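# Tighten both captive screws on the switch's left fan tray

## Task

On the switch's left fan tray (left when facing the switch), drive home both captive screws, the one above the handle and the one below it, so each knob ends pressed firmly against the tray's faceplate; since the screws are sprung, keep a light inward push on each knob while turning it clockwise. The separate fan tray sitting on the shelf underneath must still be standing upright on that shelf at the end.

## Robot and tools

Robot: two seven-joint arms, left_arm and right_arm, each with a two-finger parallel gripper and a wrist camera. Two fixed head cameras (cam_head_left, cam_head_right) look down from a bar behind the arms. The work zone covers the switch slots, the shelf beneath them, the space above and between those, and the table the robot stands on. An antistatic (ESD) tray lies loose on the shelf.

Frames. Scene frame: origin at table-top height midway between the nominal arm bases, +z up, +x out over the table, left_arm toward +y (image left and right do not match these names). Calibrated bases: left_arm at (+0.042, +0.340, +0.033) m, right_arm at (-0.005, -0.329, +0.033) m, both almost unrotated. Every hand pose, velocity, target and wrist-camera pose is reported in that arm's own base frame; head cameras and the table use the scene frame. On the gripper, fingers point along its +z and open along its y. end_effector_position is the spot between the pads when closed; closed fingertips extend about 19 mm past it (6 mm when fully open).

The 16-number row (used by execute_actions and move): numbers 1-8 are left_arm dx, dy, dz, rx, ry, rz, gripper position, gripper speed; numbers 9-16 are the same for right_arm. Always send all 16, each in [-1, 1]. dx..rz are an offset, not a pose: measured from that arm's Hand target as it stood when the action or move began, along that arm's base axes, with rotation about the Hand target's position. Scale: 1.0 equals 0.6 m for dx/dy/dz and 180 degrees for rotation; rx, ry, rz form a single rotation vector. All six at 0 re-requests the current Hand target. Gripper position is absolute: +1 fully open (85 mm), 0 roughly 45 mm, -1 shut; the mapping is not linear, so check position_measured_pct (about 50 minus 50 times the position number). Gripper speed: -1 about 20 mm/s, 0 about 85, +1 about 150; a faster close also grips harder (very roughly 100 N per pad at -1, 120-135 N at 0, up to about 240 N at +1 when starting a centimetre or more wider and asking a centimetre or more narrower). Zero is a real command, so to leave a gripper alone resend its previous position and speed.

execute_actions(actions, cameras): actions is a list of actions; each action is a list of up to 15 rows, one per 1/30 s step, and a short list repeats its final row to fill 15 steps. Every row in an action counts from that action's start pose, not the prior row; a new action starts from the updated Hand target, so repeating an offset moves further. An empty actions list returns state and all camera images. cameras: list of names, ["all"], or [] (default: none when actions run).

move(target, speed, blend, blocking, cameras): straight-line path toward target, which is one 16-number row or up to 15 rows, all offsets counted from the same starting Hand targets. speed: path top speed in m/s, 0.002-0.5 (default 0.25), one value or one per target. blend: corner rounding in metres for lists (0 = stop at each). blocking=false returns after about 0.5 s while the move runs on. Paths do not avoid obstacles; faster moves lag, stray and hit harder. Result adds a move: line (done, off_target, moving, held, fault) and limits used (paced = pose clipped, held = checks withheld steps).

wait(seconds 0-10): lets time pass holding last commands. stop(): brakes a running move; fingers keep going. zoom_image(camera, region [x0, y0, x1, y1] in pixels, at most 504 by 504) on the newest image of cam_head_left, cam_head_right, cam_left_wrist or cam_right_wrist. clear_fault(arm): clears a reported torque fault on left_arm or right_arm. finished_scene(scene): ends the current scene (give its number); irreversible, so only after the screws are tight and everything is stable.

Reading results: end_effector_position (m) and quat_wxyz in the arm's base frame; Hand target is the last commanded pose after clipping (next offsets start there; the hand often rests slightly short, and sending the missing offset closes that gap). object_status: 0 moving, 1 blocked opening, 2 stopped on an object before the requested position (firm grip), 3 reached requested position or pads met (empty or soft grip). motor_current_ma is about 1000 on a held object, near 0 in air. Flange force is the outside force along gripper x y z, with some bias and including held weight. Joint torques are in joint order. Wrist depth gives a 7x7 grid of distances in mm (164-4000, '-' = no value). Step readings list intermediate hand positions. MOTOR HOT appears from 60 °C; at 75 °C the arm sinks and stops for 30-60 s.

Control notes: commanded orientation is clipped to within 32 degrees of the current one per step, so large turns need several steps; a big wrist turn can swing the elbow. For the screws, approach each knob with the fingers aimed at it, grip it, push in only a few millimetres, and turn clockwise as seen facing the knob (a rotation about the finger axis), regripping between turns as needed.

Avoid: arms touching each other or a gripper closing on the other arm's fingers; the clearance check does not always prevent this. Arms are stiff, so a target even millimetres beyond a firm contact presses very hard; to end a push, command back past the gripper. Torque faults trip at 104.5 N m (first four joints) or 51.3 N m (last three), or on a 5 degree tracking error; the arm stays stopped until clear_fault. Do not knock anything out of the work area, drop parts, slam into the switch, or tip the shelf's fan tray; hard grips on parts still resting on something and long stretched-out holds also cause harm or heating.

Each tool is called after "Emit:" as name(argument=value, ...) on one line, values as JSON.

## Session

Emit:
execute_actions(actions=[])

Scene clock: 0.00 s.
left_arm: end_effector_position=(+0.7727, -0.3400, +0.2866) position_measured_pct=0.0 object_status=3 motor_current_ma=0 end_effector_quat_wxyz=(+0.083, +0.713, -0.276, +0.639) | right_arm: end_effector_position=(+0.2733, -0.0186, +0.1370) position_measured_pct=0.0 object_status=3 motor_current_ma=0 end_effector_quat_wxyz=(-0.195, -0.145, +0.965, -0.104)
Joint positions: left_arm=[0.242 0.856 0.138 1.51 2.89 0.617 1.407] | right_arm=[-0.18 0.46 -0.059 1.998 0.218 1.109 1.491]
Joint velocities: within noise
Joint torques (N m): no reading
Flange force (N): no reading
Wrist depth (mm): cam_left_wrist=[186 194 291 255 374 315 290 / 187 195 215 276 253 371 298 / 189 195 214 284 256 383 302 / 188 198 213 239 258 396 309 / 191 199 215 234 260 411 322 / 189 200 216 234 261 415 327 / 189 200 217 239 262 425 341] | cam_right_wrist=[739 448 436 424 406 308 334 / 761 424 412 400 385 346 366 / 733 401 389 378 370 362 353 / 386 377 369 360 352 342 336 / 366 357 351 341 335 328 320 / 348 340 333 325 319 313 305 / 336 329 321 316 309 303 298]
Hand target: left_arm +0.7727, -0.3400, +0.2866; +0.083, +0.713, -0.276, +0.639 | right_arm +0.2733, -0.0186, +0.1370; -0.195, -0.145, +0.965, -0.104
Tool commands: left_gripper/position=+1.0 left_gripper/speed=+1.0 right_gripper/position=+1.0 right_gripper/speed=+1.0
camera_calibration:
cam_left_wrist: T_world_to_cam=[[-0.512356, -0.826846, -0.231986, 0.17722], [-0.0282197, 0.286201, -0.957754, 0.450898], [0.858309, -0.484165, -0.16997, -0.632616], [0, 0, 0, 1]] pos_world=[0.646504, -0.288804, 0.365436]
cam_right_wrist: T_world_to_cam=[[-0.304598, 0.942838, -0.135191, 0.120518], [0.884706, 0.227476, -0.406878, -0.124429], [-0.352867, -0.243539, -0.903423, 0.361887], [0, 0, 0, 1]] pos_world=[0.274491, 0.0028088, 0.292602]

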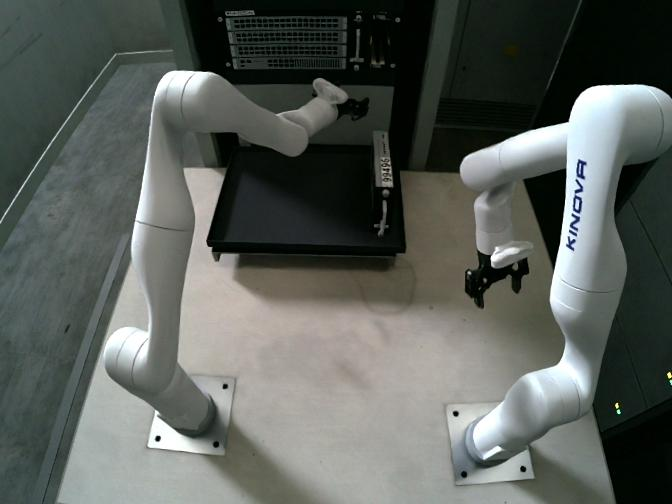

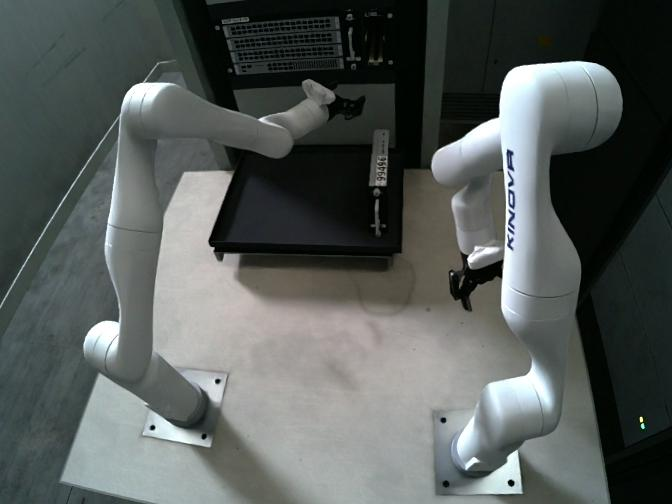

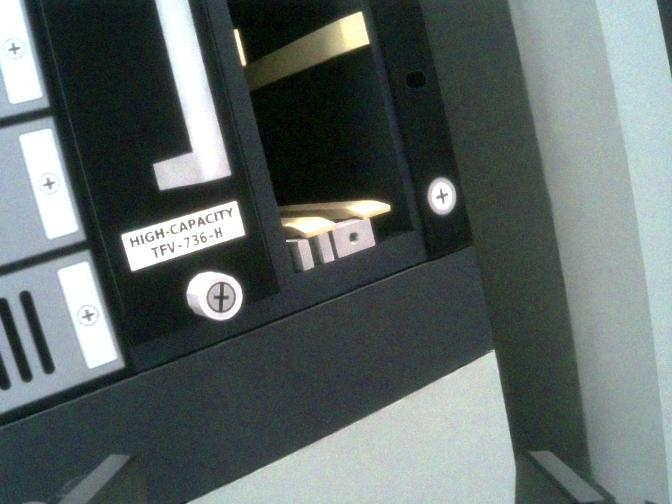

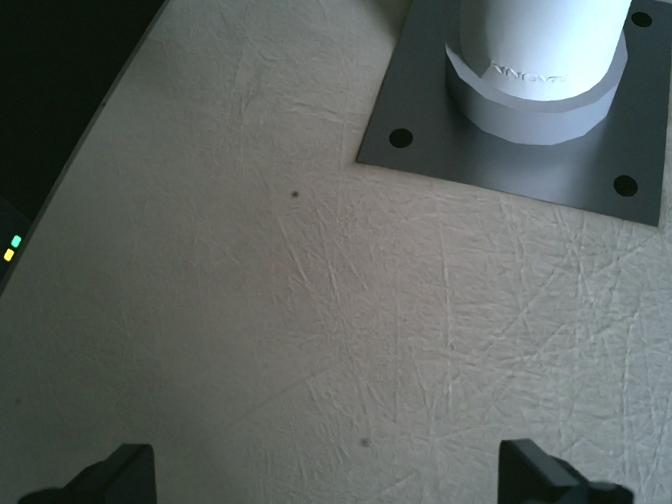

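Emit:
zoom_image(camera="cam_head_left", region=[300, 0, 460, 260])

Emit:
zoom_image(camera="cam_head_right", region=[300, 0, 460, 260])

Scaled by 1.938 from the camera's 672x504 image, which has a finer 960x720 frame.

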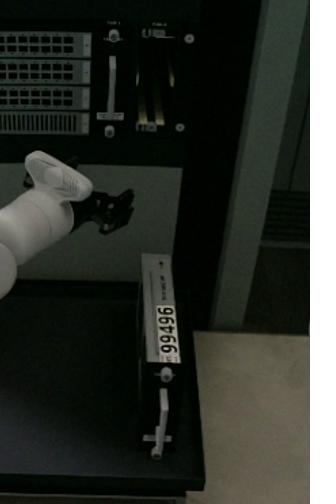

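Scaled by 1.938 from the camera's 672x504 image, which has a finer 960x720 frame.

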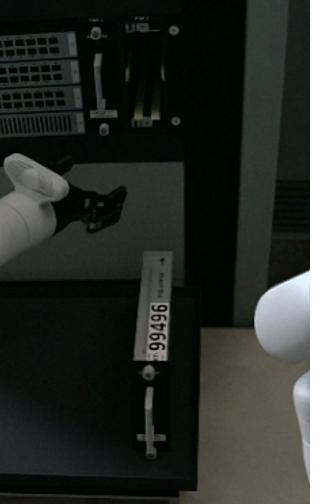

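Emit:
move(target=[-0.021,-0.04,0.057,-0.0879,-0.0345,0.1685,-0.45,0,0,0,0,0,0,0,1,1], speed=0.25, cameras=["cam_left_wrist","cam_head_left"])

Scene clock: 3.90 s.
left_arm: end_effector_position=(+0.7601, -0.3639, +0.3208) position_measured_pct=72.7 object_status=3 motor_current_ma=0 end_effector_quat_wxyz=(-0.005, +0.707, +0.005, +0.707) | right_arm: end_effector_position=(+0.2733, -0.0186, +0.1370) position_measured_pct=0.0 object_status=3 motor_current_ma=0 end_effector_quat_wxyz=(-0.195, -0.145, +0.965, -0.104)
Joint positions: left_arm=[0.682 0.956 -0.07 1.331 4.032 0.9 0.989] | right_arm=[-0.18 0.46 -0.059 1.998 0.218 1.109 1.491]
Joint torques (N m): left_arm=[-0.61 -24.15 -1.56 -8.85 -1.41 2.33 -0.27] | right_arm=[1.39 -11.85 0.38 -4.96 0.75 1.41 0.06]
Flange force (N): left_arm=[2.6 -1.0 -2.9] | right_arm=[4.9 4.0 -0.7]
Wrist depth (mm): cam_left_wrist=[236 236 234 235 261 238 390 / 236 237 234 235 367 249 410 / 236 237 234 235 392 250 409 / 236 236 235 235 391 250 410 / 236 237 234 235 338 251 411 / 236 237 235 235 238 239 236 / 234 234 235 235 236 236 412] | cam_right_wrist=[738 449 436 423 406 309 334 / 761 425 411 401 386 346 365 / 737 398 390 380 370 362 353 / 386 377 368 361 352 343 335 / 365 357 350 342 336 328 319 / 349 340 332 326 320 313 305 / 337 329 322 316 309 304 297]
Hand target: left_arm +0.7601, -0.3640, +0.3208; -0.005, +0.707, +0.005, +0.707 | right_arm +0.2733, -0.0186, +0.1370; -0.195, -0.145, +0.965, -0.104
Off the commanded pose: left_arm 0.000 m, 0 deg | right_arm 0.000 m, 0 deg.
move: done
camera_calibration:
cam_left_wrist: T_world_to_cam=[[-0.000492402, -1, -0.000399768, -0.367514], [0.0028987, 0.000398339, -0.999996, 0.37609], [0.999996, -0.000493559, 0.0028985, -0.614781], [0, 0, 0, 1]] pos_world=[0.613507, -0.367967, 0.377723]
Images, in order (width x height): cam_head_left 672x504, cam_left_wrist 672x504.

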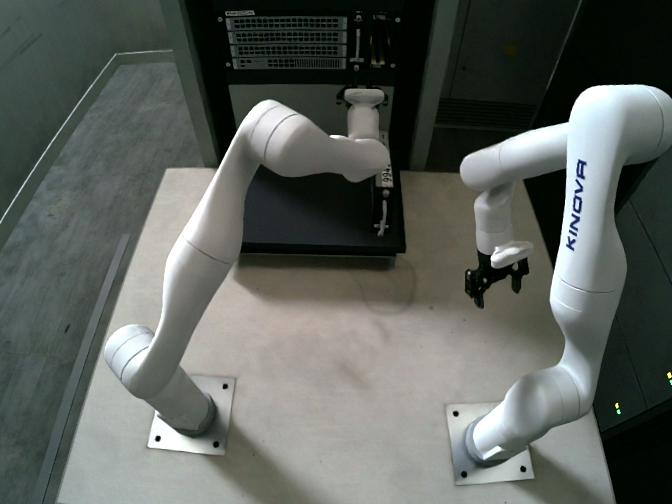

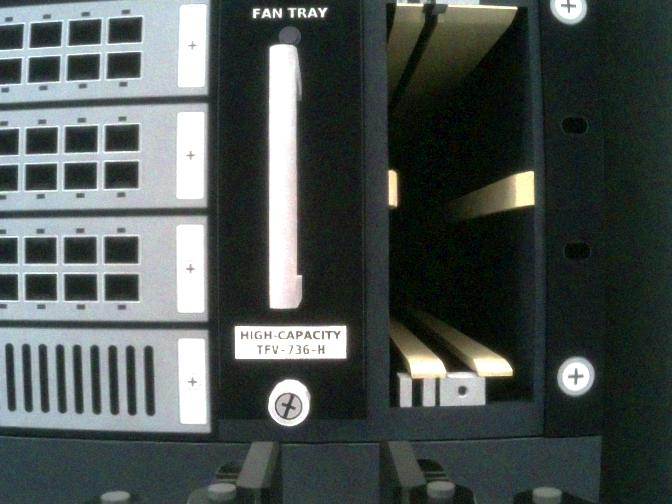

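Emit:
move(target=[0.0665,0.0232,0.0078,0,0,0,-0.45,0,0,0,0,0,0,0,1,1], speed=0.1, cameras=["cam_left_wrist"])

Emit:
zoom_image(camera="cam_left_wrist", region=[230, 360, 440, 504])

Scene clock: 5.93 s.
left_arm: end_effector_position=(+0.8000, -0.3500, +0.3255) position_measured_pct=72.7 object_status=3 motor_current_ma=0 end_effector_quat_wxyz=(-0.005, +0.707, +0.005, +0.707) | right_arm: end_effector_position=(+0.2733, -0.0186, +0.1370) position_measured_pct=0.0 object_status=3 motor_current_ma=0 end_effector_quat_wxyz=(-0.195, -0.145, +0.965, -0.104)
Joint positions: left_arm=[0.624 0.993 -0.075 1.222 4.019 0.818 0.96] | right_arm=[-0.18 0.46 -0.059 1.998 0.218 1.109 1.491]
Joint torques (N m): left_arm=[-0.69 -25.07 -1.53 -9.3 -1.42 2.29 -0.26] | right_arm=[1.38 -11.9 0.34 -5.02 0.76 1.38 0.11]
Flange force (N): left_arm=[2.6 -0.7 -3.0] | right_arm=[4.9 4.1 -0.6]
Wrist depth (mm): cam_left_wrist=[196 196 195 195 198 245 198 / 196 196 194 195 195 283 204 / 196 197 195 195 195 284 201 / 196 197 194 195 195 284 198 / 196 197 197 195 195 285 205 / 197 197 197 195 198 215 198 / 196 197 - 178 - 198 198] | cam_right_wrist=[738 447 435 423 406 308 333 / 759 424 412 400 386 346 366 / 738 401 389 379 370 362 353 / 386 377 368 359 352 343 335 / 366 357 351 343 335 327 320 / 348 340 333 325 319 312 305 / 336 329 322 315 309 303 297]
Hand target: left_arm +0.8000, -0.3500, +0.3255; -0.005, +0.707, +0.005, +0.707 | right_arm +0.2733, -0.0186, +0.1370; -0.195, -0.145, +0.965, -0.104
Off the commanded pose: left_arm 0.000 m, 0 deg | right_arm 0.000 m, 0 deg.
move: done
camera_calibration:
cam_left_wrist: T_world_to_cam=[[-0.000392364, -1, -0.000399445, -0.353658], [0.00299866, 0.000398266, -0.999995, 0.380503], [0.999995, -0.00039356, 0.0029985, -0.65469], [0, 0, 0, 1]] pos_world=[0.653407, -0.354067, 0.382323]
Images, in order (width x height): cam_left_wrist 672x504.

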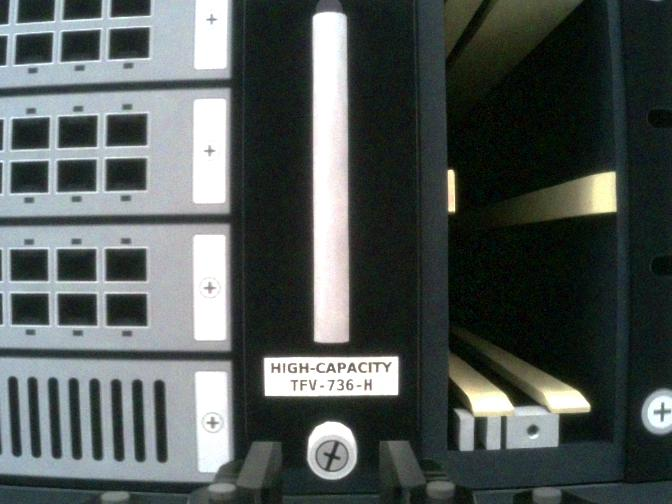

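Scaled by 2.400.

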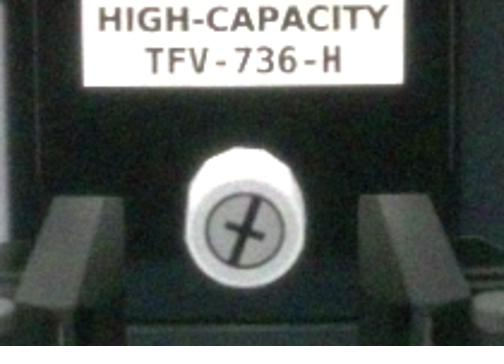

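Emit:
move(target=[[0.0392,0,0,0,0,0,-0.45,0,0,0,0,0,0,0,1,1],[0.0392,0,0,0,0,0,-0.76,-1,0,0,0,0,0,0,1,1]], speed=0.05)

Emit:
wait(seconds=0.6, cameras=["cam_left_wrist"])

Emit:
zoom_image(camera="cam_left_wrist", region=[230, 360, 440, 504])

Scene clock: 8.30 s.
left_arm: end_effector_position=(+0.8235, -0.3501, +0.3255) position_measured_pct=86.6 object_status=0 motor_current_ma=1000 end_effector_quat_wxyz=(-0.005, +0.707, +0.005, +0.707) | right_arm: end_effector_position=(+0.2733, -0.0186, +0.1370) position_measured_pct=0.0 object_status=3 motor_current_ma=0 end_effector_quat_wxyz=(-0.195, -0.145, +0.965, -0.104)
Joint positions: left_arm=[0.6 1.033 -0.074 1.125 4.038 0.77 0.916] | right_arm=[-0.18 0.46 -0.059 1.998 0.218 1.109 1.491]
Joint torques (N m): left_arm=[-1.42 -25.79 -1.8 -9.98 -1.4 2.24 -0.26] | right_arm=[1.36 -11.88 0.35 -4.97 0.77 1.45 0.09]
Flange force (N): left_arm=[2.5 -1.1 -5.5] | right_arm=[4.9 4.0 -0.5]
Wrist depth (mm): cam_left_wrist=[173 173 171 - 172 237 195 / 173 173 171 - 172 266 204 / 173 173 171 - 171 266 197 / 173 173 171 - 172 266 195 / 173 173 173 - 172 267 205 / 173 173 173 171 171 198 188 / 173 173 173 - 174 174 192] | cam_right_wrist=[737 448 435 423 406 309 333 / 761 424 411 400 386 347 367 / 740 400 390 378 370 362 352 / 385 377 367 361 351 342 336 / 366 357 351 342 335 327 319 / 349 340 333 325 319 312 306 / 337 329 323 315 309 303 298]
Hand target: left_arm +0.8235, -0.3500, +0.3255; -0.005, +0.707, +0.005, +0.707 | right_arm +0.2733, -0.0186, +0.1370; -0.195, -0.145, +0.965, -0.104
Off the commanded pose: left_arm 0.000 m, 0 deg | right_arm 0.000 m, 0 deg.
move: done

Scene clock: 8.90 s.
left_arm: end_effector_position=(+0.8235, -0.3500, +0.3255) position_measured_pct=86.6 object_status=2 motor_current_ma=1000 end_effector_quat_wxyz=(-0.005, +0.707, +0.005, +0.707) | right_arm: end_effector_position=(+0.2733, -0.0186, +0.1370) position_measured_pct=0.0 object_status=3 motor_current_ma=0 end_effector_quat_wxyz=(-0.195, -0.145, +0.965, -0.104)
Joint positions: left_arm=[0.6 1.033 -0.074 1.125 4.038 0.77 0.916] | right_arm=[-0.18 0.46 -0.059 1.998 0.218 1.109 1.491]
Joint torques (N m): left_arm=[-1.41 -25.8 -1.8 -9.97 -1.39 2.24 -0.29] | right_arm=[1.38 -11.82 0.32 -5 0.79 1.41 0.06]
Flange force (N): left_arm=[2.4 -1.2 -5.4] | right_arm=[5.1 4.0 -0.7]
Wrist depth (mm): cam_left_wrist=[173 173 171 - 172 237 195 / 173 173 171 - 172 265 204 / 173 173 171 - 171 266 197 / 173 173 171 - 172 266 195 / 173 173 173 - 171 267 204 / 173 173 173 171 172 198 187 / 173 173 174 - 174 174 192] | cam_right_wrist=[739 448 434 423 405 309 333 / 760 424 411 399 386 347 366 / 735 400 389 379 369 361 353 / 385 377 368 360 351 344 335 / 365 357 350 343 335 327 320 / 348 341 333 326 319 313 305 / 336 328 321 315 308 304 297]
Hand target: left_arm +0.8235, -0.3500, +0.3255; -0.005, +0.707, +0.005, +0.707 | right_arm +0.2733, -0.0186, +0.1370; -0.195, -0.145, +0.965, -0.104
Tool commands: left_gripper/position=-0.76 left_gripper/speed=-1.0 right_gripper/position=+1.0 right_gripper/speed=+1.0
Off the commanded pose: left_arm 0.000 m, 0 deg | right_arm 0.000 m, 0 deg.
wait: 0.60 s; at rest by 0.17 s
camera_calibration:
cam_left_wrist: T_world_to_cam=[[-0.000492762, -1, -0.000299772, -0.353619], [0.00289878, 0.000298342, -0.999996, 0.380465], [0.999996, -0.000493629, 0.00289863, -0.678187], [0, 0, 0, 1]] pos_world=[0.676907, -0.354067, 0.382324]
Images, in order (width x height): cam_left_wrist 672x504.

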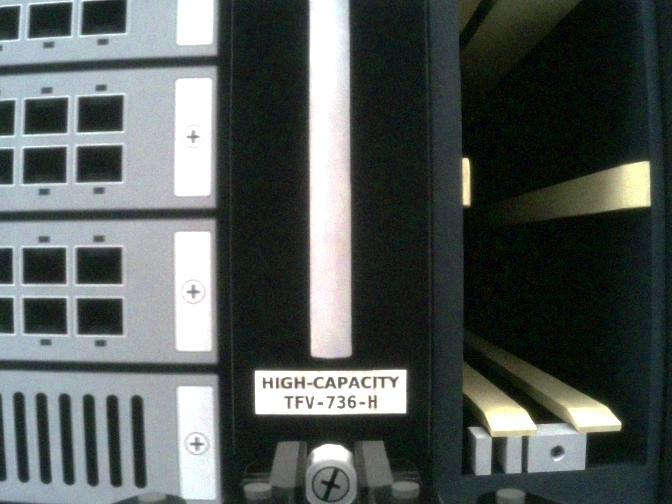

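Scaled by 2.400.

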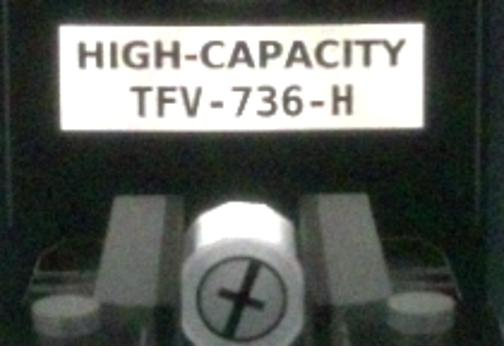

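Emit:
move(target=[[0,0,0,0,0,0,-0.58,0,0,0,0,0,0,0,1,1],[0,0,0.002,0,0,0,-0.76,-1,0,0,0,0,0,0,1,1]], speed=0.05)

Emit:
wait(seconds=0.5)

Emit:
move(target=[0.0035,0,0,0,0,0,-0.76,-1,0,0,0,0,0,0,1,1], speed=0.05, cameras=["cam_left_wrist"])

Emit:
zoom_image(camera="cam_left_wrist", region=[230, 360, 440, 504])

Scene clock: 11.43 s.
left_arm: end_effector_position=(+0.8235, -0.3500, +0.3267) position_measured_pct=86.6 object_status=0 motor_current_ma=1000 end_effector_quat_wxyz=(-0.005, +0.707, +0.005, +0.707) | right_arm: end_effector_position=(+0.2733, -0.0186, +0.1370) position_measured_pct=0.0 object_status=3 motor_current_ma=0 end_effector_quat_wxyz=(-0.195, -0.145, +0.965, -0.104)
Joint positions: left_arm=[0.6 1.031 -0.074 1.125 4.039 0.769 0.914] | right_arm=[-0.18 0.46 -0.059 1.998 0.218 1.109 1.491]
Joint torques (N m): left_arm=[-1.42 -25.78 -1.82 -10 -1.41 2.23 -0.27] | right_arm=[1.35 -11.91 0.33 -4.95 0.77 1.4 0.08]
Flange force (N): left_arm=[2.4 -1.2 -5.5] | right_arm=[4.7 3.9 -0.7]
Wrist depth (mm): cam_left_wrist=[173 173 171 - 172 236 195 / 173 173 171 - 172 266 204 / 173 173 171 - 172 266 197 / 173 173 171 - 171 266 195 / 173 173 173 - 172 267 205 / 173 173 173 171 172 208 188 / 173 173 173 - 174 175 188] | cam_right_wrist=[739 449 435 424 406 309 333 / 764 426 413 400 385 347 366 / 738 400 390 378 370 362 354 / 386 377 368 360 352 343 335 / 365 357 350 342 335 327 320 / 348 340 332 326 320 313 305 / 336 329 322 315 309 303 297]
Hand target: left_arm +0.8235, -0.3500, +0.3267; -0.005, +0.707, +0.005, +0.707 | right_arm +0.2733, -0.0186, +0.1370; -0.195, -0.145, +0.965, -0.104
Off the commanded pose: left_arm 0.000 m, 0 deg | right_arm 0.000 m, 0 deg.
move: done

Scene clock: 11.93 s.
left_arm: end_effector_position=(+0.8235, -0.3500, +0.3267) position_measured_pct=86.6 object_status=2 motor_current_ma=1000 end_effector_quat_wxyz=(-0.005, +0.707, +0.005, +0.707) | right_arm: end_effector_position=(+0.2733, -0.0186, +0.1370) position_measured_pct=0.0 object_status=3 motor_current_ma=0 end_effector_quat_wxyz=(-0.195, -0.145, +0.965, -0.104)
Joint positions: left_arm=[0.6 1.031 -0.074 1.125 4.039 0.769 0.914] | right_arm=[-0.18 0.46 -0.059 1.998 0.218 1.109 1.491]
Joint torques (N m): left_arm=[-1.43 -25.76 -1.83 -9.98 -1.41 2.22 -0.27] | right_arm=[1.29 -11.88 0.32 -4.97 0.77 1.42 0.08]
Flange force (N): left_arm=[2.5 -1.1 -5.5] | right_arm=[4.9 3.8 -0.6]
Wrist depth (mm): cam_left_wrist=[173 173 171 - 172 237 195 / 173 173 171 - 171 265 204 / 173 173 171 - 172 266 197 / 173 173 171 - 172 266 196 / 172 173 173 - 171 267 205 / 173 173 173 171 172 208 187 / 173 173 173 - 174 175 188] | cam_right_wrist=[740 448 436 424 406 309 334 / 761 423 410 402 385 347 366 / 738 399 389 378 370 362 353 / 386 378 369 360 352 344 336 / 366 358 350 342 335 327 319 / 348 339 333 325 319 314 304 / 336 329 322 315 309 303 298]
Hand target: left_arm +0.8235, -0.3500, +0.3267; -0.005, +0.707, +0.005, +0.707 | right_arm +0.2733, -0.0186, +0.1370; -0.195, -0.145, +0.965, -0.104
Tool commands: left_gripper/position=-0.76 left_gripper/speed=-1.0 right_gripper/position=+1.0 right_gripper/speed=+1.0
Off the commanded pose: left_arm 0.000 m, 0 deg | right_arm 0.000 m, 0 deg.
wait: 0.50 s; at rest by 0.17 s

Scene clock: 12.63 s.
left_arm: end_effector_position=(+0.8256, -0.3500, +0.3267) position_measured_pct=86.6 object_status=2 motor_current_ma=1000 end_effector_quat_wxyz=(-0.005, +0.707, +0.005, +0.707) | right_arm: end_effector_position=(+0.2733, -0.0186, +0.1370) position_measured_pct=0.0 object_status=3 motor_current_ma=0 end_effector_quat_wxyz=(-0.195, -0.145, +0.965, -0.104)
Joint positions: left_arm=[0.598 1.035 -0.073 1.116 4.042 0.765 0.909] | right_arm=[-0.18 0.46 -0.059 1.998 0.218 1.109 1.491]
Joint torques (N m): left_arm=[-2.03 -26.23 -2.19 -10.49 -1.47 2.36 -0.25] | right_arm=[1.36 -11.91 0.38 -4.98 0.74 1.39 0.06]
Flange force (N): left_arm=[2.0 -1.0 -7.1] | right_arm=[4.8 3.9 -0.7]
Wrist depth (mm): cam_left_wrist=[171 171 169 - 169 236 195 / 171 171 169 - 169 264 204 / 171 171 169 - 169 265 196 / 171 171 169 - 169 266 195 / 171 171 169 - 170 266 204 / 171 171 169 169 170 207 187 / 171 171 171 - 172 173 180] | cam_right_wrist=[739 447 436 423 406 309 334 / 761 423 411 400 385 347 367 / 732 401 389 378 369 361 353 / 385 378 368 361 351 342 337 / 365 357 351 341 335 328 319 / 349 340 332 326 319 313 306 / 336 330 322 316 309 303 298]
Hand target: left_arm +0.8256, -0.3500, +0.3267; -0.005, +0.707, +0.005, +0.707 | right_arm +0.2733, -0.0186, +0.1370; -0.195, -0.145, +0.965, -0.104
Off the commanded pose: left_arm 0.000 m, 0 deg | right_arm 0.000 m, 0 deg.
move: done
camera_calibration:
cam_left_wrist: T_world_to_cam=[[-0.000492362, -1, -0.000399815, -0.35358], [0.0029987, 0.000398337, -0.999995, 0.381626], [0.999995, -0.000493559, 0.0029985, -0.680329], [0, 0, 0, 1]] pos_world=[0.679007, -0.354067, 0.383523]
Images, in order (width x height): cam_left_wrist 672x504.

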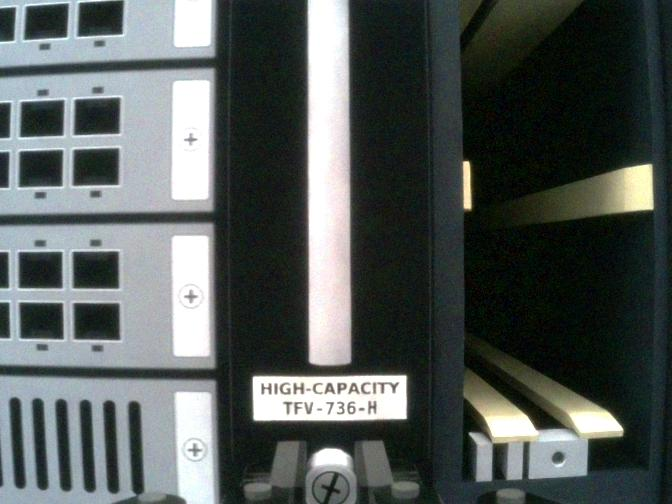

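Scaled by 2.400.

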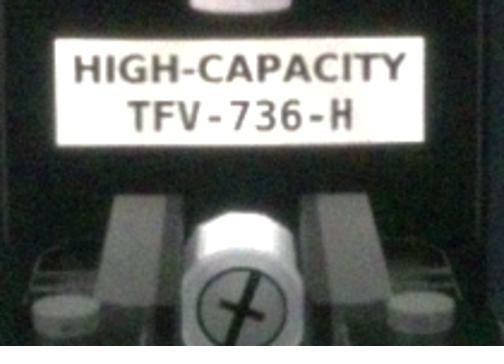

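Emit:
move(target=[[0.0006,0,0,0.6667,0.0094,0,-0.76,-1,0,0,0,0,0,0,1,1],[0.0009,0,0,-0.6667,-0.0094,0,-0.76,-1,0,0,0,0,0,0,1,1]], speed=0.5, blend=[0.003,0], cameras=["cam_left_wrist","cam_head_left"])

Emit:
zoom_image(camera="cam_left_wrist", region=[230, 360, 440, 504])

Scene clock: 18.40 s.
left_arm: end_effector_position=(+0.8261, -0.3501, +0.3267) position_measured_pct=86.6 object_status=2 motor_current_ma=1000 end_effector_quat_wxyz=(+0.610, +0.349, +0.615, +0.357) | right_arm: end_effector_position=(+0.2733, -0.0186, +0.1370) position_measured_pct=0.0 object_status=3 motor_current_ma=0 end_effector_quat_wxyz=(-0.195, -0.145, +0.965, -0.104)
Joint positions: left_arm=[1.029 1.376 -1.366 1.089 4.279 0.089 -2.452] | right_arm=[-0.18 0.46 -0.059 1.998 0.218 1.109 1.491]
Joint torques (N m): left_arm=[-12.6 -10.87 -1.49 3.46 -0.15 -3.49 -0.33] | right_arm=[1.37 -11.94 0.39 -4.98 0.73 1.44 0.1]
Flange force (N): left_arm=no reading | right_arm=[4.8 4.1 -0.5]
Wrist depth (mm): cam_left_wrist=[169 169 169 169 170 172 172 / 168 169 169 169 170 172 173 / 168 169 169 169 172 172 173 / 168 168 169 169 172 172 172 / 168 168 169 169 172 172 172 / 168 169 169 171 172 172 172 / - 168 169 - 169 172 172] | cam_right_wrist=[738 447 434 423 406 309 334 / 762 423 412 400 385 346 365 / 738 400 389 379 370 360 352 / 386 377 367 360 351 343 337 / 365 357 351 343 335 328 319 / 348 339 332 326 320 313 305 / 337 328 322 316 309 303 298]
Hand target: left_arm +0.8262, -0.3500, +0.3267; +0.610, +0.349, +0.615, +0.357 | right_arm +0.2733, -0.0186, +0.1370; -0.195, -0.145, +0.965, -0.104
Off the commanded pose: left_arm 0.000 m, 0 deg | right_arm 0.000 m, 0 deg.
move: done
camera_calibration:
cam_left_wrist: T_world_to_cam=[[-0.0213563, 0.499707, 0.865931, -0.0944075], [0.0148511, -0.865875, 0.50004, -0.421452], [0.999662, 0.0235391, 0.0110707, -0.674723], [0, 0, 0, 1]] pos_world=[0.678738, -0.301866, 0.299963]
Images, in order (width x height): cam_head_left 672x504, cam_left_wrist 672x504.

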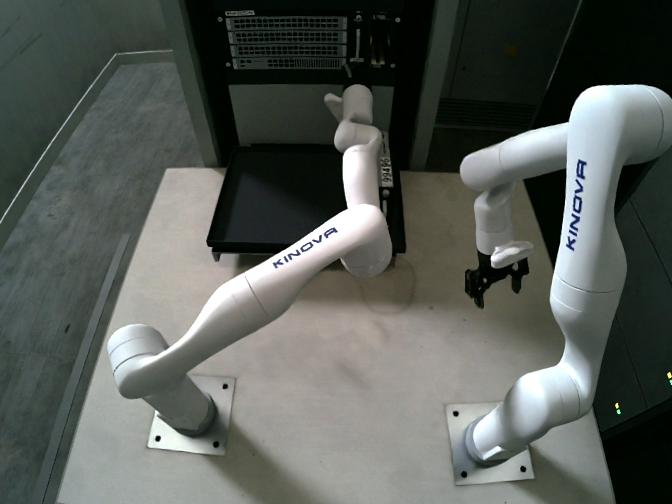

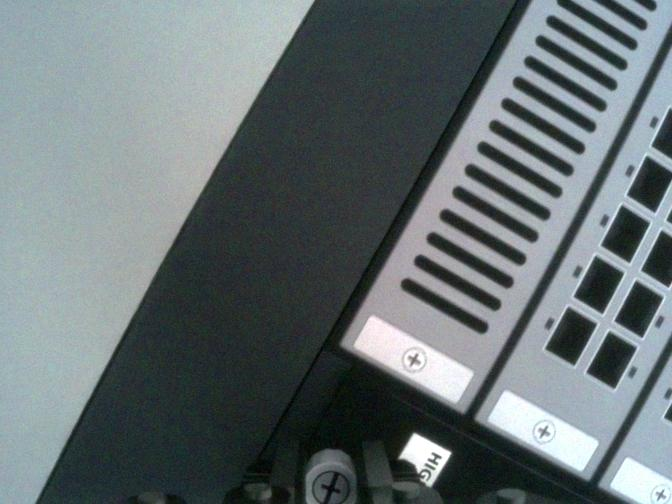

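Scaled by 2.400.

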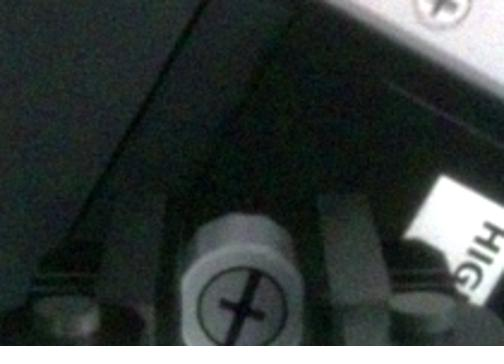

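Emit:
move(target=[[0.00025,0,0,0.6667,0.0094,0,-0.76,-1,0,0,0,0,0,0,1,1],[0.0005,0,0,-0.6667,-0.0094,0,-0.76,-1,0,0,0,0,0,0,1,1],[0.0007,0,0,0,0,0,-0.76,-1,0,0,0,0,0,0,1,1]], speed=0.5, blend=[0.003,0.003,0], cameras=["cam_left_wrist","cam_head_left"])

Emit:
zoom_image(camera="cam_left_wrist", region=[230, 360, 440, 504])

Scene clock: 27.07 s.
left_arm: end_effector_position=(+0.8266, -0.3501, +0.3267) position_measured_pct=86.6 object_status=2 motor_current_ma=1000 end_effector_quat_wxyz=(+0.610, +0.349, +0.615, +0.357) | right_arm: end_effector_position=(+0.2733, -0.0186, +0.1370) position_measured_pct=0.0 object_status=3 motor_current_ma=0 end_effector_quat_wxyz=(-0.195, -0.145, +0.965, -0.104)
Joint positions: left_arm=[1.013 1.668 -1.973 1.089 1.852 0.305 -5.756] | right_arm=[-0.18 0.46 -0.059 1.998 0.218 1.109 1.491]
Joint torques (N m): left_arm=[-15 -8.25 4.48 9.66 -1.83 4.57 -0.33] | right_arm=[1.34 -11.87 0.36 -5.01 0.74 1.45 0.08]
Flange force (N): left_arm=no reading | right_arm=[5.0 4.0 -0.4]
Wrist depth (mm): cam_left_wrist=[168 168 169 169 169 172 172 / 168 168 169 169 169 172 172 / 168 168 168 169 172 172 172 / 168 168 168 169 171 172 172 / 168 168 168 168 171 172 172 / 168 168 168 171 171 171 172 / - 168 168 - 169 171 172] | cam_right_wrist=[741 447 436 424 406 308 334 / 763 424 412 400 386 346 366 / 738 399 388 379 370 361 353 / 387 378 368 360 351 343 336 / 365 357 350 342 336 327 320 / 348 340 333 325 319 313 306 / 337 328 322 315 309 303 297]
Hand target: left_arm +0.8266, -0.3500, +0.3267; +0.610, +0.349, +0.615, +0.357 | right_arm +0.2733, -0.0186, +0.1370; -0.195, -0.145, +0.965, -0.104
Off the commanded pose: left_arm 0.000 m, 0 deg | right_arm 0.000 m, 0 deg.
move: done
camera_calibration:
cam_left_wrist: T_world_to_cam=[[-0.0216046, 0.49962, 0.865975, -0.0942678], [0.0152858, -0.865911, 0.499964, -0.421743], [0.99965, 0.0240387, 0.0110706, -0.675063], [0, 0, 0, 1]] pos_world=[0.679236, -0.301866, 0.299963]
Images, in order (width x height): cam_head_left 672x504, cam_left_wrist 672x504.

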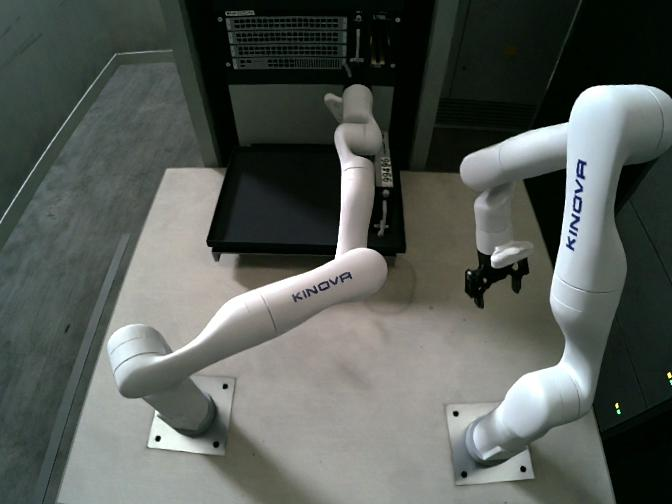

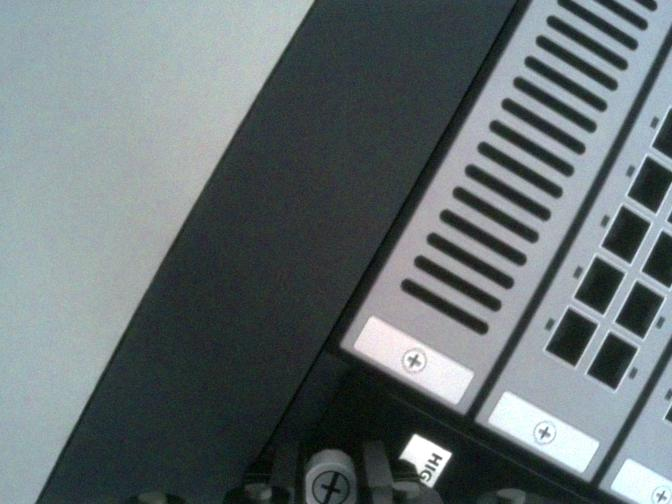

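Scaled by 2.400.

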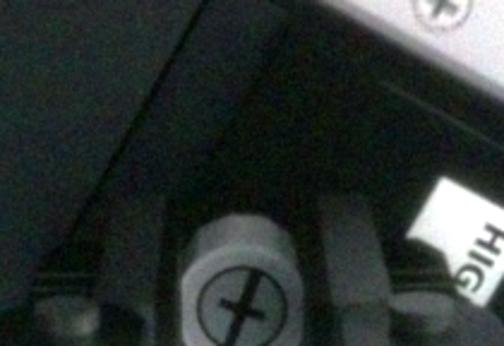

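Emit:
move(target=[[0.00025,0,0,0.6667,0.0094,0,-0.76,-1,0,0,0,0,0,0,1,1],[0.0005,0,0,-0.6667,-0.0094,0,-0.76,-1,0,0,0,0,0,0,1,1],[0.0007,0,0,0,0,0,-0.76,-1,0,0,0,0,0,0,1,1],[0.0008,0,0,0.3333,0.0047,0,-0.76,-1,0,0,0,0,0,0,1,1]], speed=0.5, blend=[0.003,0.003,0.003,0], cameras=["cam_left_wrist","cam_head_left"])

Emit:
zoom_image(camera="cam_left_wrist", region=[230, 360, 440, 504])

Scene clock: 36.17 s.
left_arm: end_effector_position=(+0.8271, -0.3500, +0.3266) position_measured_pct=86.6 object_status=2 motor_current_ma=1000 end_effector_quat_wxyz=(+0.350, +0.610, +0.358, +0.614) | right_arm: end_effector_position=(+0.2733, -0.0186, +0.1370) position_measured_pct=0.0 object_status=3 motor_current_ma=0 end_effector_quat_wxyz=(-0.195, -0.145, +0.965, -0.104)
Joint positions: left_arm=[0.301 1.886 -3.843 1.13 2.656 1.149 -12.13] | right_arm=[-0.18 0.46 -0.059 1.998 0.218 1.109 1.491]
Joint torques (N m): left_arm=[-22.39 -22.4 11.68 5.24 -7.81 10.64 -0.38] | right_arm=[1.38 -11.88 0.31 -4.92 0.76 1.39 0.11]
Flange force (N): left_arm=[-34.5 30.5 38.9] | right_arm=[4.7 4.0 -0.8]
Wrist depth (mm): cam_left_wrist=[170 170 170 170 171 171 171 / 170 170 170 170 170 171 171 / 167 170 170 170 170 171 171 / 167 170 170 170 170 168 168 / 167 167 170 170 168 168 168 / 167 167 170 168 168 - - / - 167 167 167 - - 171] | cam_right_wrist=[738 447 436 424 407 309 334 / 758 423 411 400 386 347 366 / 734 400 389 378 370 360 353 / 386 378 367 360 352 342 336 / 366 357 351 342 336 328 319 / 348 340 333 326 319 312 306 / 337 329 322 315 309 303 297]
Hand target: left_arm +0.8271, -0.3500, +0.3267; +0.350, +0.610, +0.358, +0.614 | right_arm +0.2733, -0.0186, +0.1370; -0.195, -0.145, +0.965, -0.104
Off the commanded pose: left_arm 0.000 m, 0 deg | right_arm 0.000 m, 0 deg.
move: done
camera_calibration:
cam_left_wrist: T_world_to_cam=[[-0.007372, -0.500204, 0.865876, -0.455903], [0.015166, -0.865856, -0.500064, -0.0949695], [0.999858, 0.00944542, 0.0139692, -0.681691], [0, 0, 0, 1]] pos_world=[0.679673, -0.303836, 0.356787]
Images, in order (width x height): cam_head_left 672x504, cam_left_wrist 672x504.

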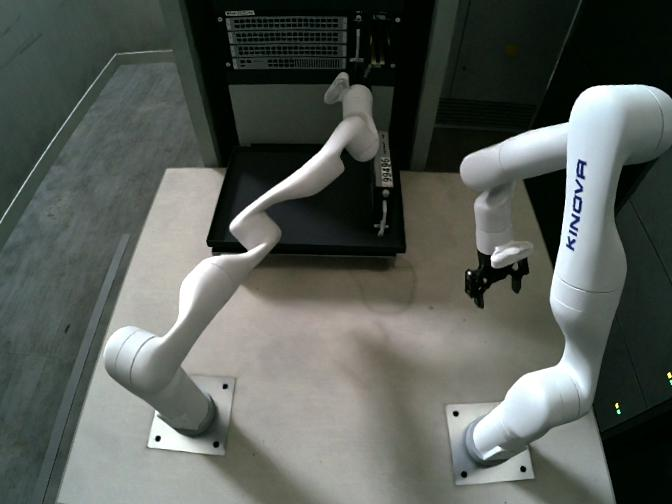

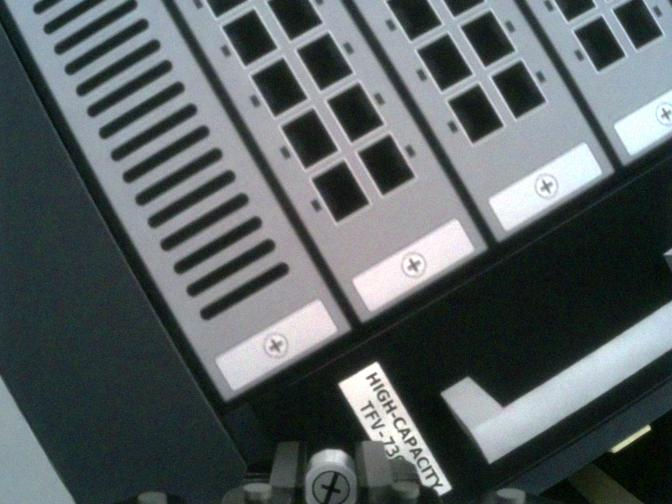

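Scaled by 2.400.

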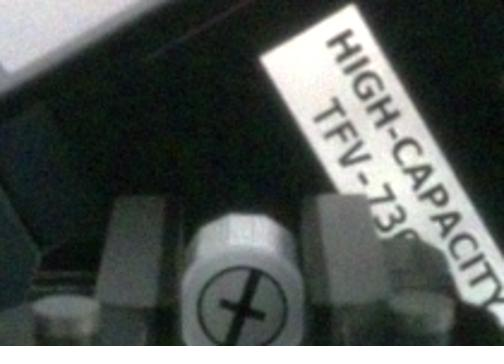

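Emit:
move(target=[[0.001,-0.0012,0.0002,0.6667,0.0094,0,-0.76,-1,0,0,0,0,0,0,1,1],[0.0013,-0.0012,0.0002,-0.6667,-0.0094,0,-0.76,-1,0,0,0,0,0,0,1,1]], speed=0.5, blend=[0.003,0], cameras=["cam_left_wrist","cam_head_left"])

Emit:
zoom_image(camera="cam_left_wrist", region=[230, 360, 440, 504])

Scene clock: 41.73 s.
left_arm: end_effector_position=(+0.8278, -0.3507, +0.3268) position_measured_pct=86.6 object_status=2 motor_current_ma=1000 end_effector_quat_wxyz=(+0.707, -0.005, +0.707, +0.004) | right_arm: end_effector_position=(+0.2733, -0.0186, +0.1370) position_measured_pct=0.0 object_status=3 motor_current_ma=0 end_effector_quat_wxyz=(-0.195, -0.145, +0.965, -0.104)
Joint positions: left_arm=[0.153 1.292 -5.173 1.132 3.49 1.184 -15.411] | right_arm=[-0.18 0.46 -0.059 1.998 0.218 1.109 1.491]
Joint torques (N m): left_arm=[-7.05 -20.41 4.2 -7.69 -1.07 0.96 -0.31] | right_arm=[1.3 -11.88 0.36 -4.99 0.74 1.41 0.06]
Flange force (N): left_arm=[-7.6 -2.8 -13.7] | right_arm=[4.9 3.8 -0.6]
Wrist depth (mm): cam_left_wrist=[166 167 167 167 168 168 169 / 166 167 167 167 168 168 168 / 166 167 167 167 168 168 169 / 166 167 167 167 168 168 168 / 166 166 167 167 168 168 168 / 166 166 167 167 167 168 168 / 168 169 169 - 170 170 170] | cam_right_wrist=[741 448 436 423 406 309 334 / 760 424 412 400 386 347 365 / 738 399 390 380 370 362 353 / 385 377 368 361 352 343 336 / 366 358 350 341 336 327 320 / 348 340 333 325 320 312 306 / 336 329 322 316 309 303 297]
Hand target: left_arm +0.8278, -0.3507, +0.3268; +0.707, -0.005, +0.707, +0.004 | right_arm +0.2733, -0.0186, +0.1370; -0.195, -0.145, +0.965, -0.104
Off the commanded pose: left_arm 0.000 m, 0 deg | right_arm 0.000 m, 0 deg.
move: done
camera_calibration:
cam_left_wrist: T_world_to_cam=[[-0.0285952, 0.999591, -0.00029513, 0.370242], [0.00298983, 0.000380779, 0.999995, -0.271777], [0.999587, 0.0285942, -0.0029995, -0.670012], [0, 0, 0, 1]] pos_world=[0.681135, -0.350829, 0.269875]
Images, in order (width x height): cam_head_left 672x504, cam_left_wrist 672x504.

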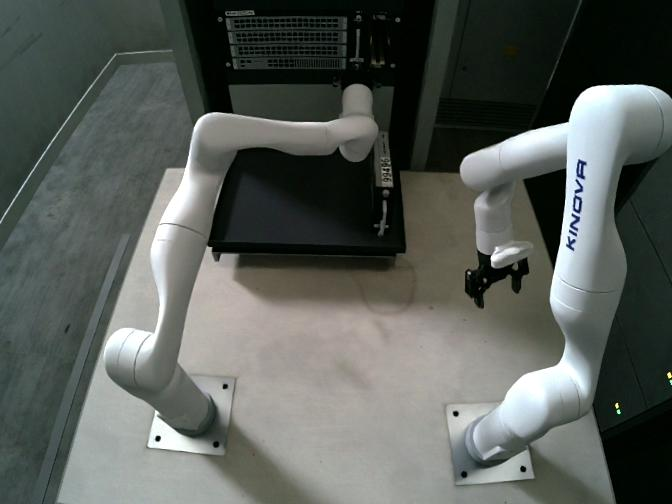

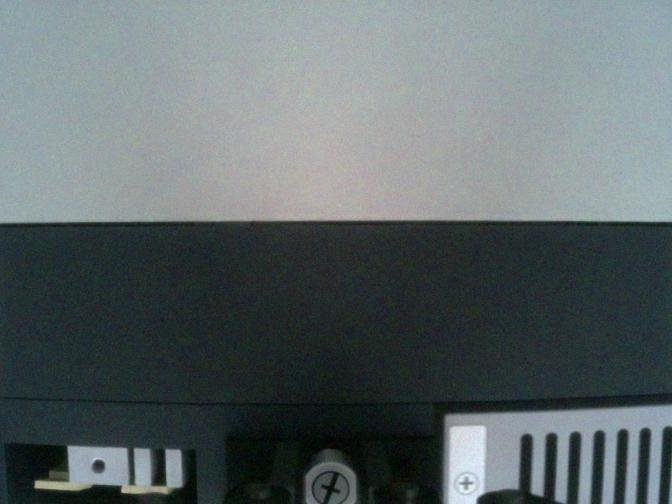

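Scaled by 2.400.

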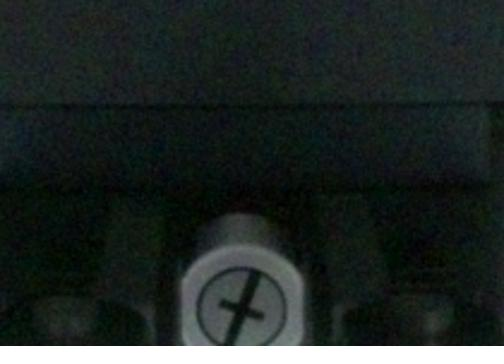

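Emit:
move(target=[[0.0002,0.0005,0,0.6667,0.0094,0,-0.76,-1,0,0,0,0,0,0,1,1],[0.0004,0.0005,0,-0.6667,-0.0094,0,-0.76,-1,0,0,0,0,0,0,1,1],[0.0006,0.0005,0,0,0,0,-0.76,-1,0,0,0,0,0,0,1,1]], speed=0.5, blend=[0.003,0.003,0], cameras=["cam_left_wrist","cam_head_left"])

Emit:
zoom_image(camera="cam_left_wrist", region=[230, 360, 440, 504])

Scene clock: 49.67 s.
left_arm: end_effector_position=(+0.8282, -0.3505, +0.3268) position_measured_pct=86.6 object_status=2 motor_current_ma=1000 end_effector_quat_wxyz=(+0.707, -0.005, +0.707, +0.004) | right_arm: end_effector_position=(+0.2733, -0.0186, +0.1370) position_measured_pct=0.0 object_status=3 motor_current_ma=0 end_effector_quat_wxyz=(-0.195, -0.145, +0.965, -0.104)
Joint positions: left_arm=[0.822 1.107 -6.891 1.09 4.243 0.514 -20.858] | right_arm=[-0.18 0.46 -0.059 1.998 0.218 1.109 1.491]
Joint torques (N m): left_arm=[-0.63 -21.98 -5.11 -8.17 -1.94 1.33 -1.39] | right_arm=[1.34 -11.9 0.35 -4.96 0.78 1.41 0.08]
Flange force (N): left_arm=[-5.2 4.2 -10.0] | right_arm=[4.8 3.9 -0.7]
Wrist depth (mm): cam_left_wrist=[167 167 167 167 168 168 168 / 166 167 167 167 168 168 168 / 166 166 167 167 168 168 168 / 166 166 167 167 167 168 168 / 166 166 166 167 167 168 168 / 166 166 166 167 167 167 168 / 168 168 169 - 170 170 170] | cam_right_wrist=[737 449 436 424 406 309 334 / 762 423 411 400 385 347 366 / 733 399 390 379 368 362 353 / 386 377 368 361 352 344 335 / 366 357 351 342 335 327 319 / 348 339 333 325 319 312 305 / 336 328 322 315 309 303 297]
Hand target: left_arm +0.8282, -0.3505, +0.3268; +0.707, -0.005, +0.707, +0.004 | right_arm +0.2733, -0.0186, +0.1370; -0.195, -0.145, +0.965, -0.104
Off the commanded pose: left_arm 0.000 m, 0 deg | right_arm 0.000 m, 0 deg.
move: done
camera_calibration:
cam_left_wrist: T_world_to_cam=[[-0.0285952, 0.999591, -0.00029513, 0.369954], [0.00298983, 0.000380779, 0.999995, -0.271778], [0.999587, 0.0285942, -0.0029995, -0.67042], [0, 0, 0, 1]] pos_world=[0.681535, -0.350529, 0.269875]
Images, in order (width x height): cam_head_left 672x504, cam_left_wrist 672x504.

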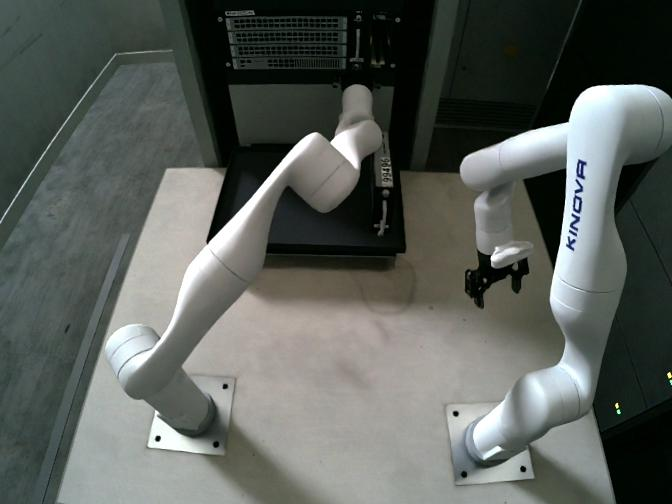

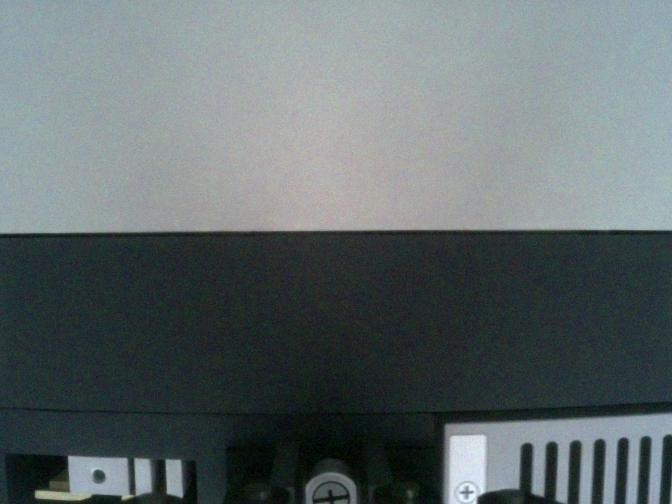

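Scaled by 2.400.

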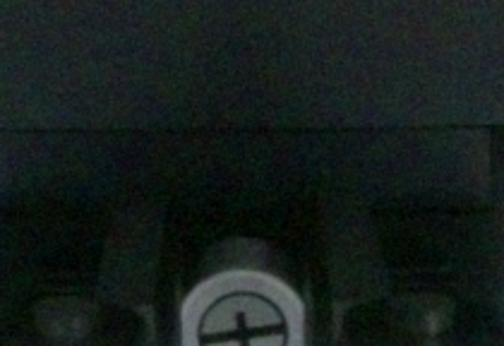

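Emit:
move(target=[[0,0,0,0,0,0,-0.45,0,0,0,0,0,0,0,1,1],[-0.105,0,0,0,0,0,-0.45,0,0,0,0,0,0,0,1,1],[-0.105,0.0005,0.2387,0,0,0,-0.45,0,0,0,0,0,0,0,1,1],[-0.047,0.0005,0.2387,0,0,0,-0.45,0,0,0,0,0,0,0,1,1]], speed=[0.1,0.12,0.2,0.1], blend=[0,0.01,0.01,0], cameras=["cam_left_wrist"])

Emit:
zoom_image(camera="cam_left_wrist", region=[230, 360, 440, 504])

Scene clock: 52.60 s.
left_arm: end_effector_position=(+0.8000, -0.3502, +0.4700) position_measured_pct=72.7 object_status=3 motor_current_ma=0 end_effector_quat_wxyz=(+0.707, -0.005, +0.707, +0.004) | right_arm: end_effector_position=(+0.2733, -0.0186, +0.1370) position_measured_pct=0.0 object_status=3 motor_current_ma=0 end_effector_quat_wxyz=(-0.195, -0.145, +0.965, -0.104)
Joint positions: left_arm=[0.871 0.886 -6.934 1.072 4.567 0.387 -21.303] | right_arm=[-0.18 0.46 -0.059 1.998 0.218 1.109 1.491]
Joint torques (N m): left_arm=[-0.65 -23.69 -5.11 -9.77 -1.02 1.76 -0.26] | right_arm=[1.34 -11.9 0.33 -4.97 0.75 1.41 0.08]
Flange force (N): left_arm=no reading | right_arm=[4.8 3.9 -0.6]
Wrist depth (mm): cam_left_wrist=[197 226 195 195 198 199 199 / 213 299 195 196 198 198 199 / 202 298 195 195 198 198 199 / 196 297 194 195 198 198 198 / 211 297 194 - 198 198 198 / 197 220 194 194 197 198 198 / 196 196 - 194 - 198 198] | cam_right_wrist=[740 448 435 423 406 309 334 / 760 426 411 401 386 347 366 / 734 399 390 378 370 361 353 / 385 377 368 360 352 343 336 / 366 358 351 343 335 326 319 / 348 340 332 325 319 312 305 / 336 329 322 315 310 304 298]
Hand target: left_arm +0.8000, -0.3502, +0.4700; +0.707, -0.005, +0.707, +0.004 | right_arm +0.2733, -0.0186, +0.1370; -0.195, -0.145, +0.965, -0.104
Off the commanded pose: left_arm 0.000 m, 0 deg | right_arm 0.000 m, 0 deg.
move: done
camera_calibration:
cam_left_wrist: T_world_to_cam=[[-0.0284952, 0.999594, -0.000295497, 0.368826], [0.00298987, 0.000380848, 0.999995, -0.414893], [0.999589, 0.0284942, -0.00299951, -0.641848], [0, 0, 0, 1]] pos_world=[0.653335, -0.350229, 0.413075]
Images, in order (width x height): cam_left_wrist 672x504.

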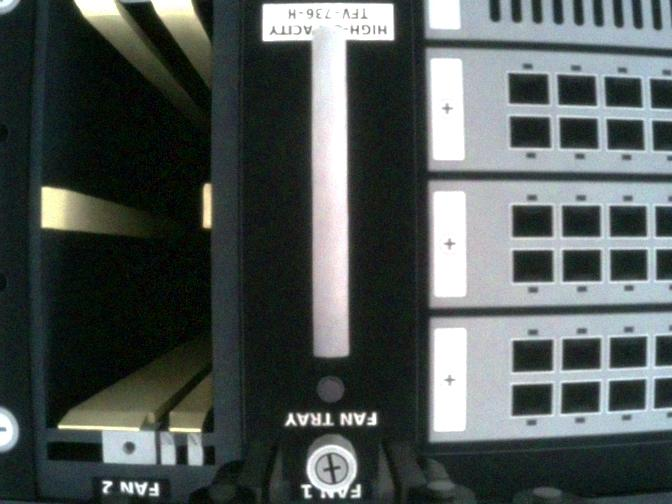

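Scaled by 2.400.

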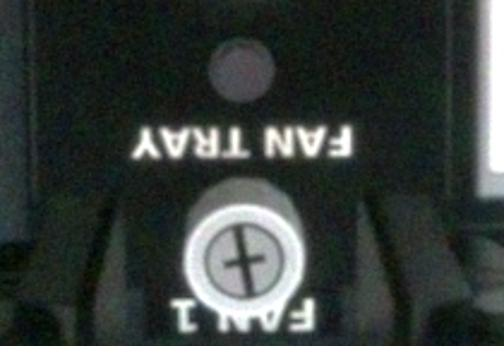

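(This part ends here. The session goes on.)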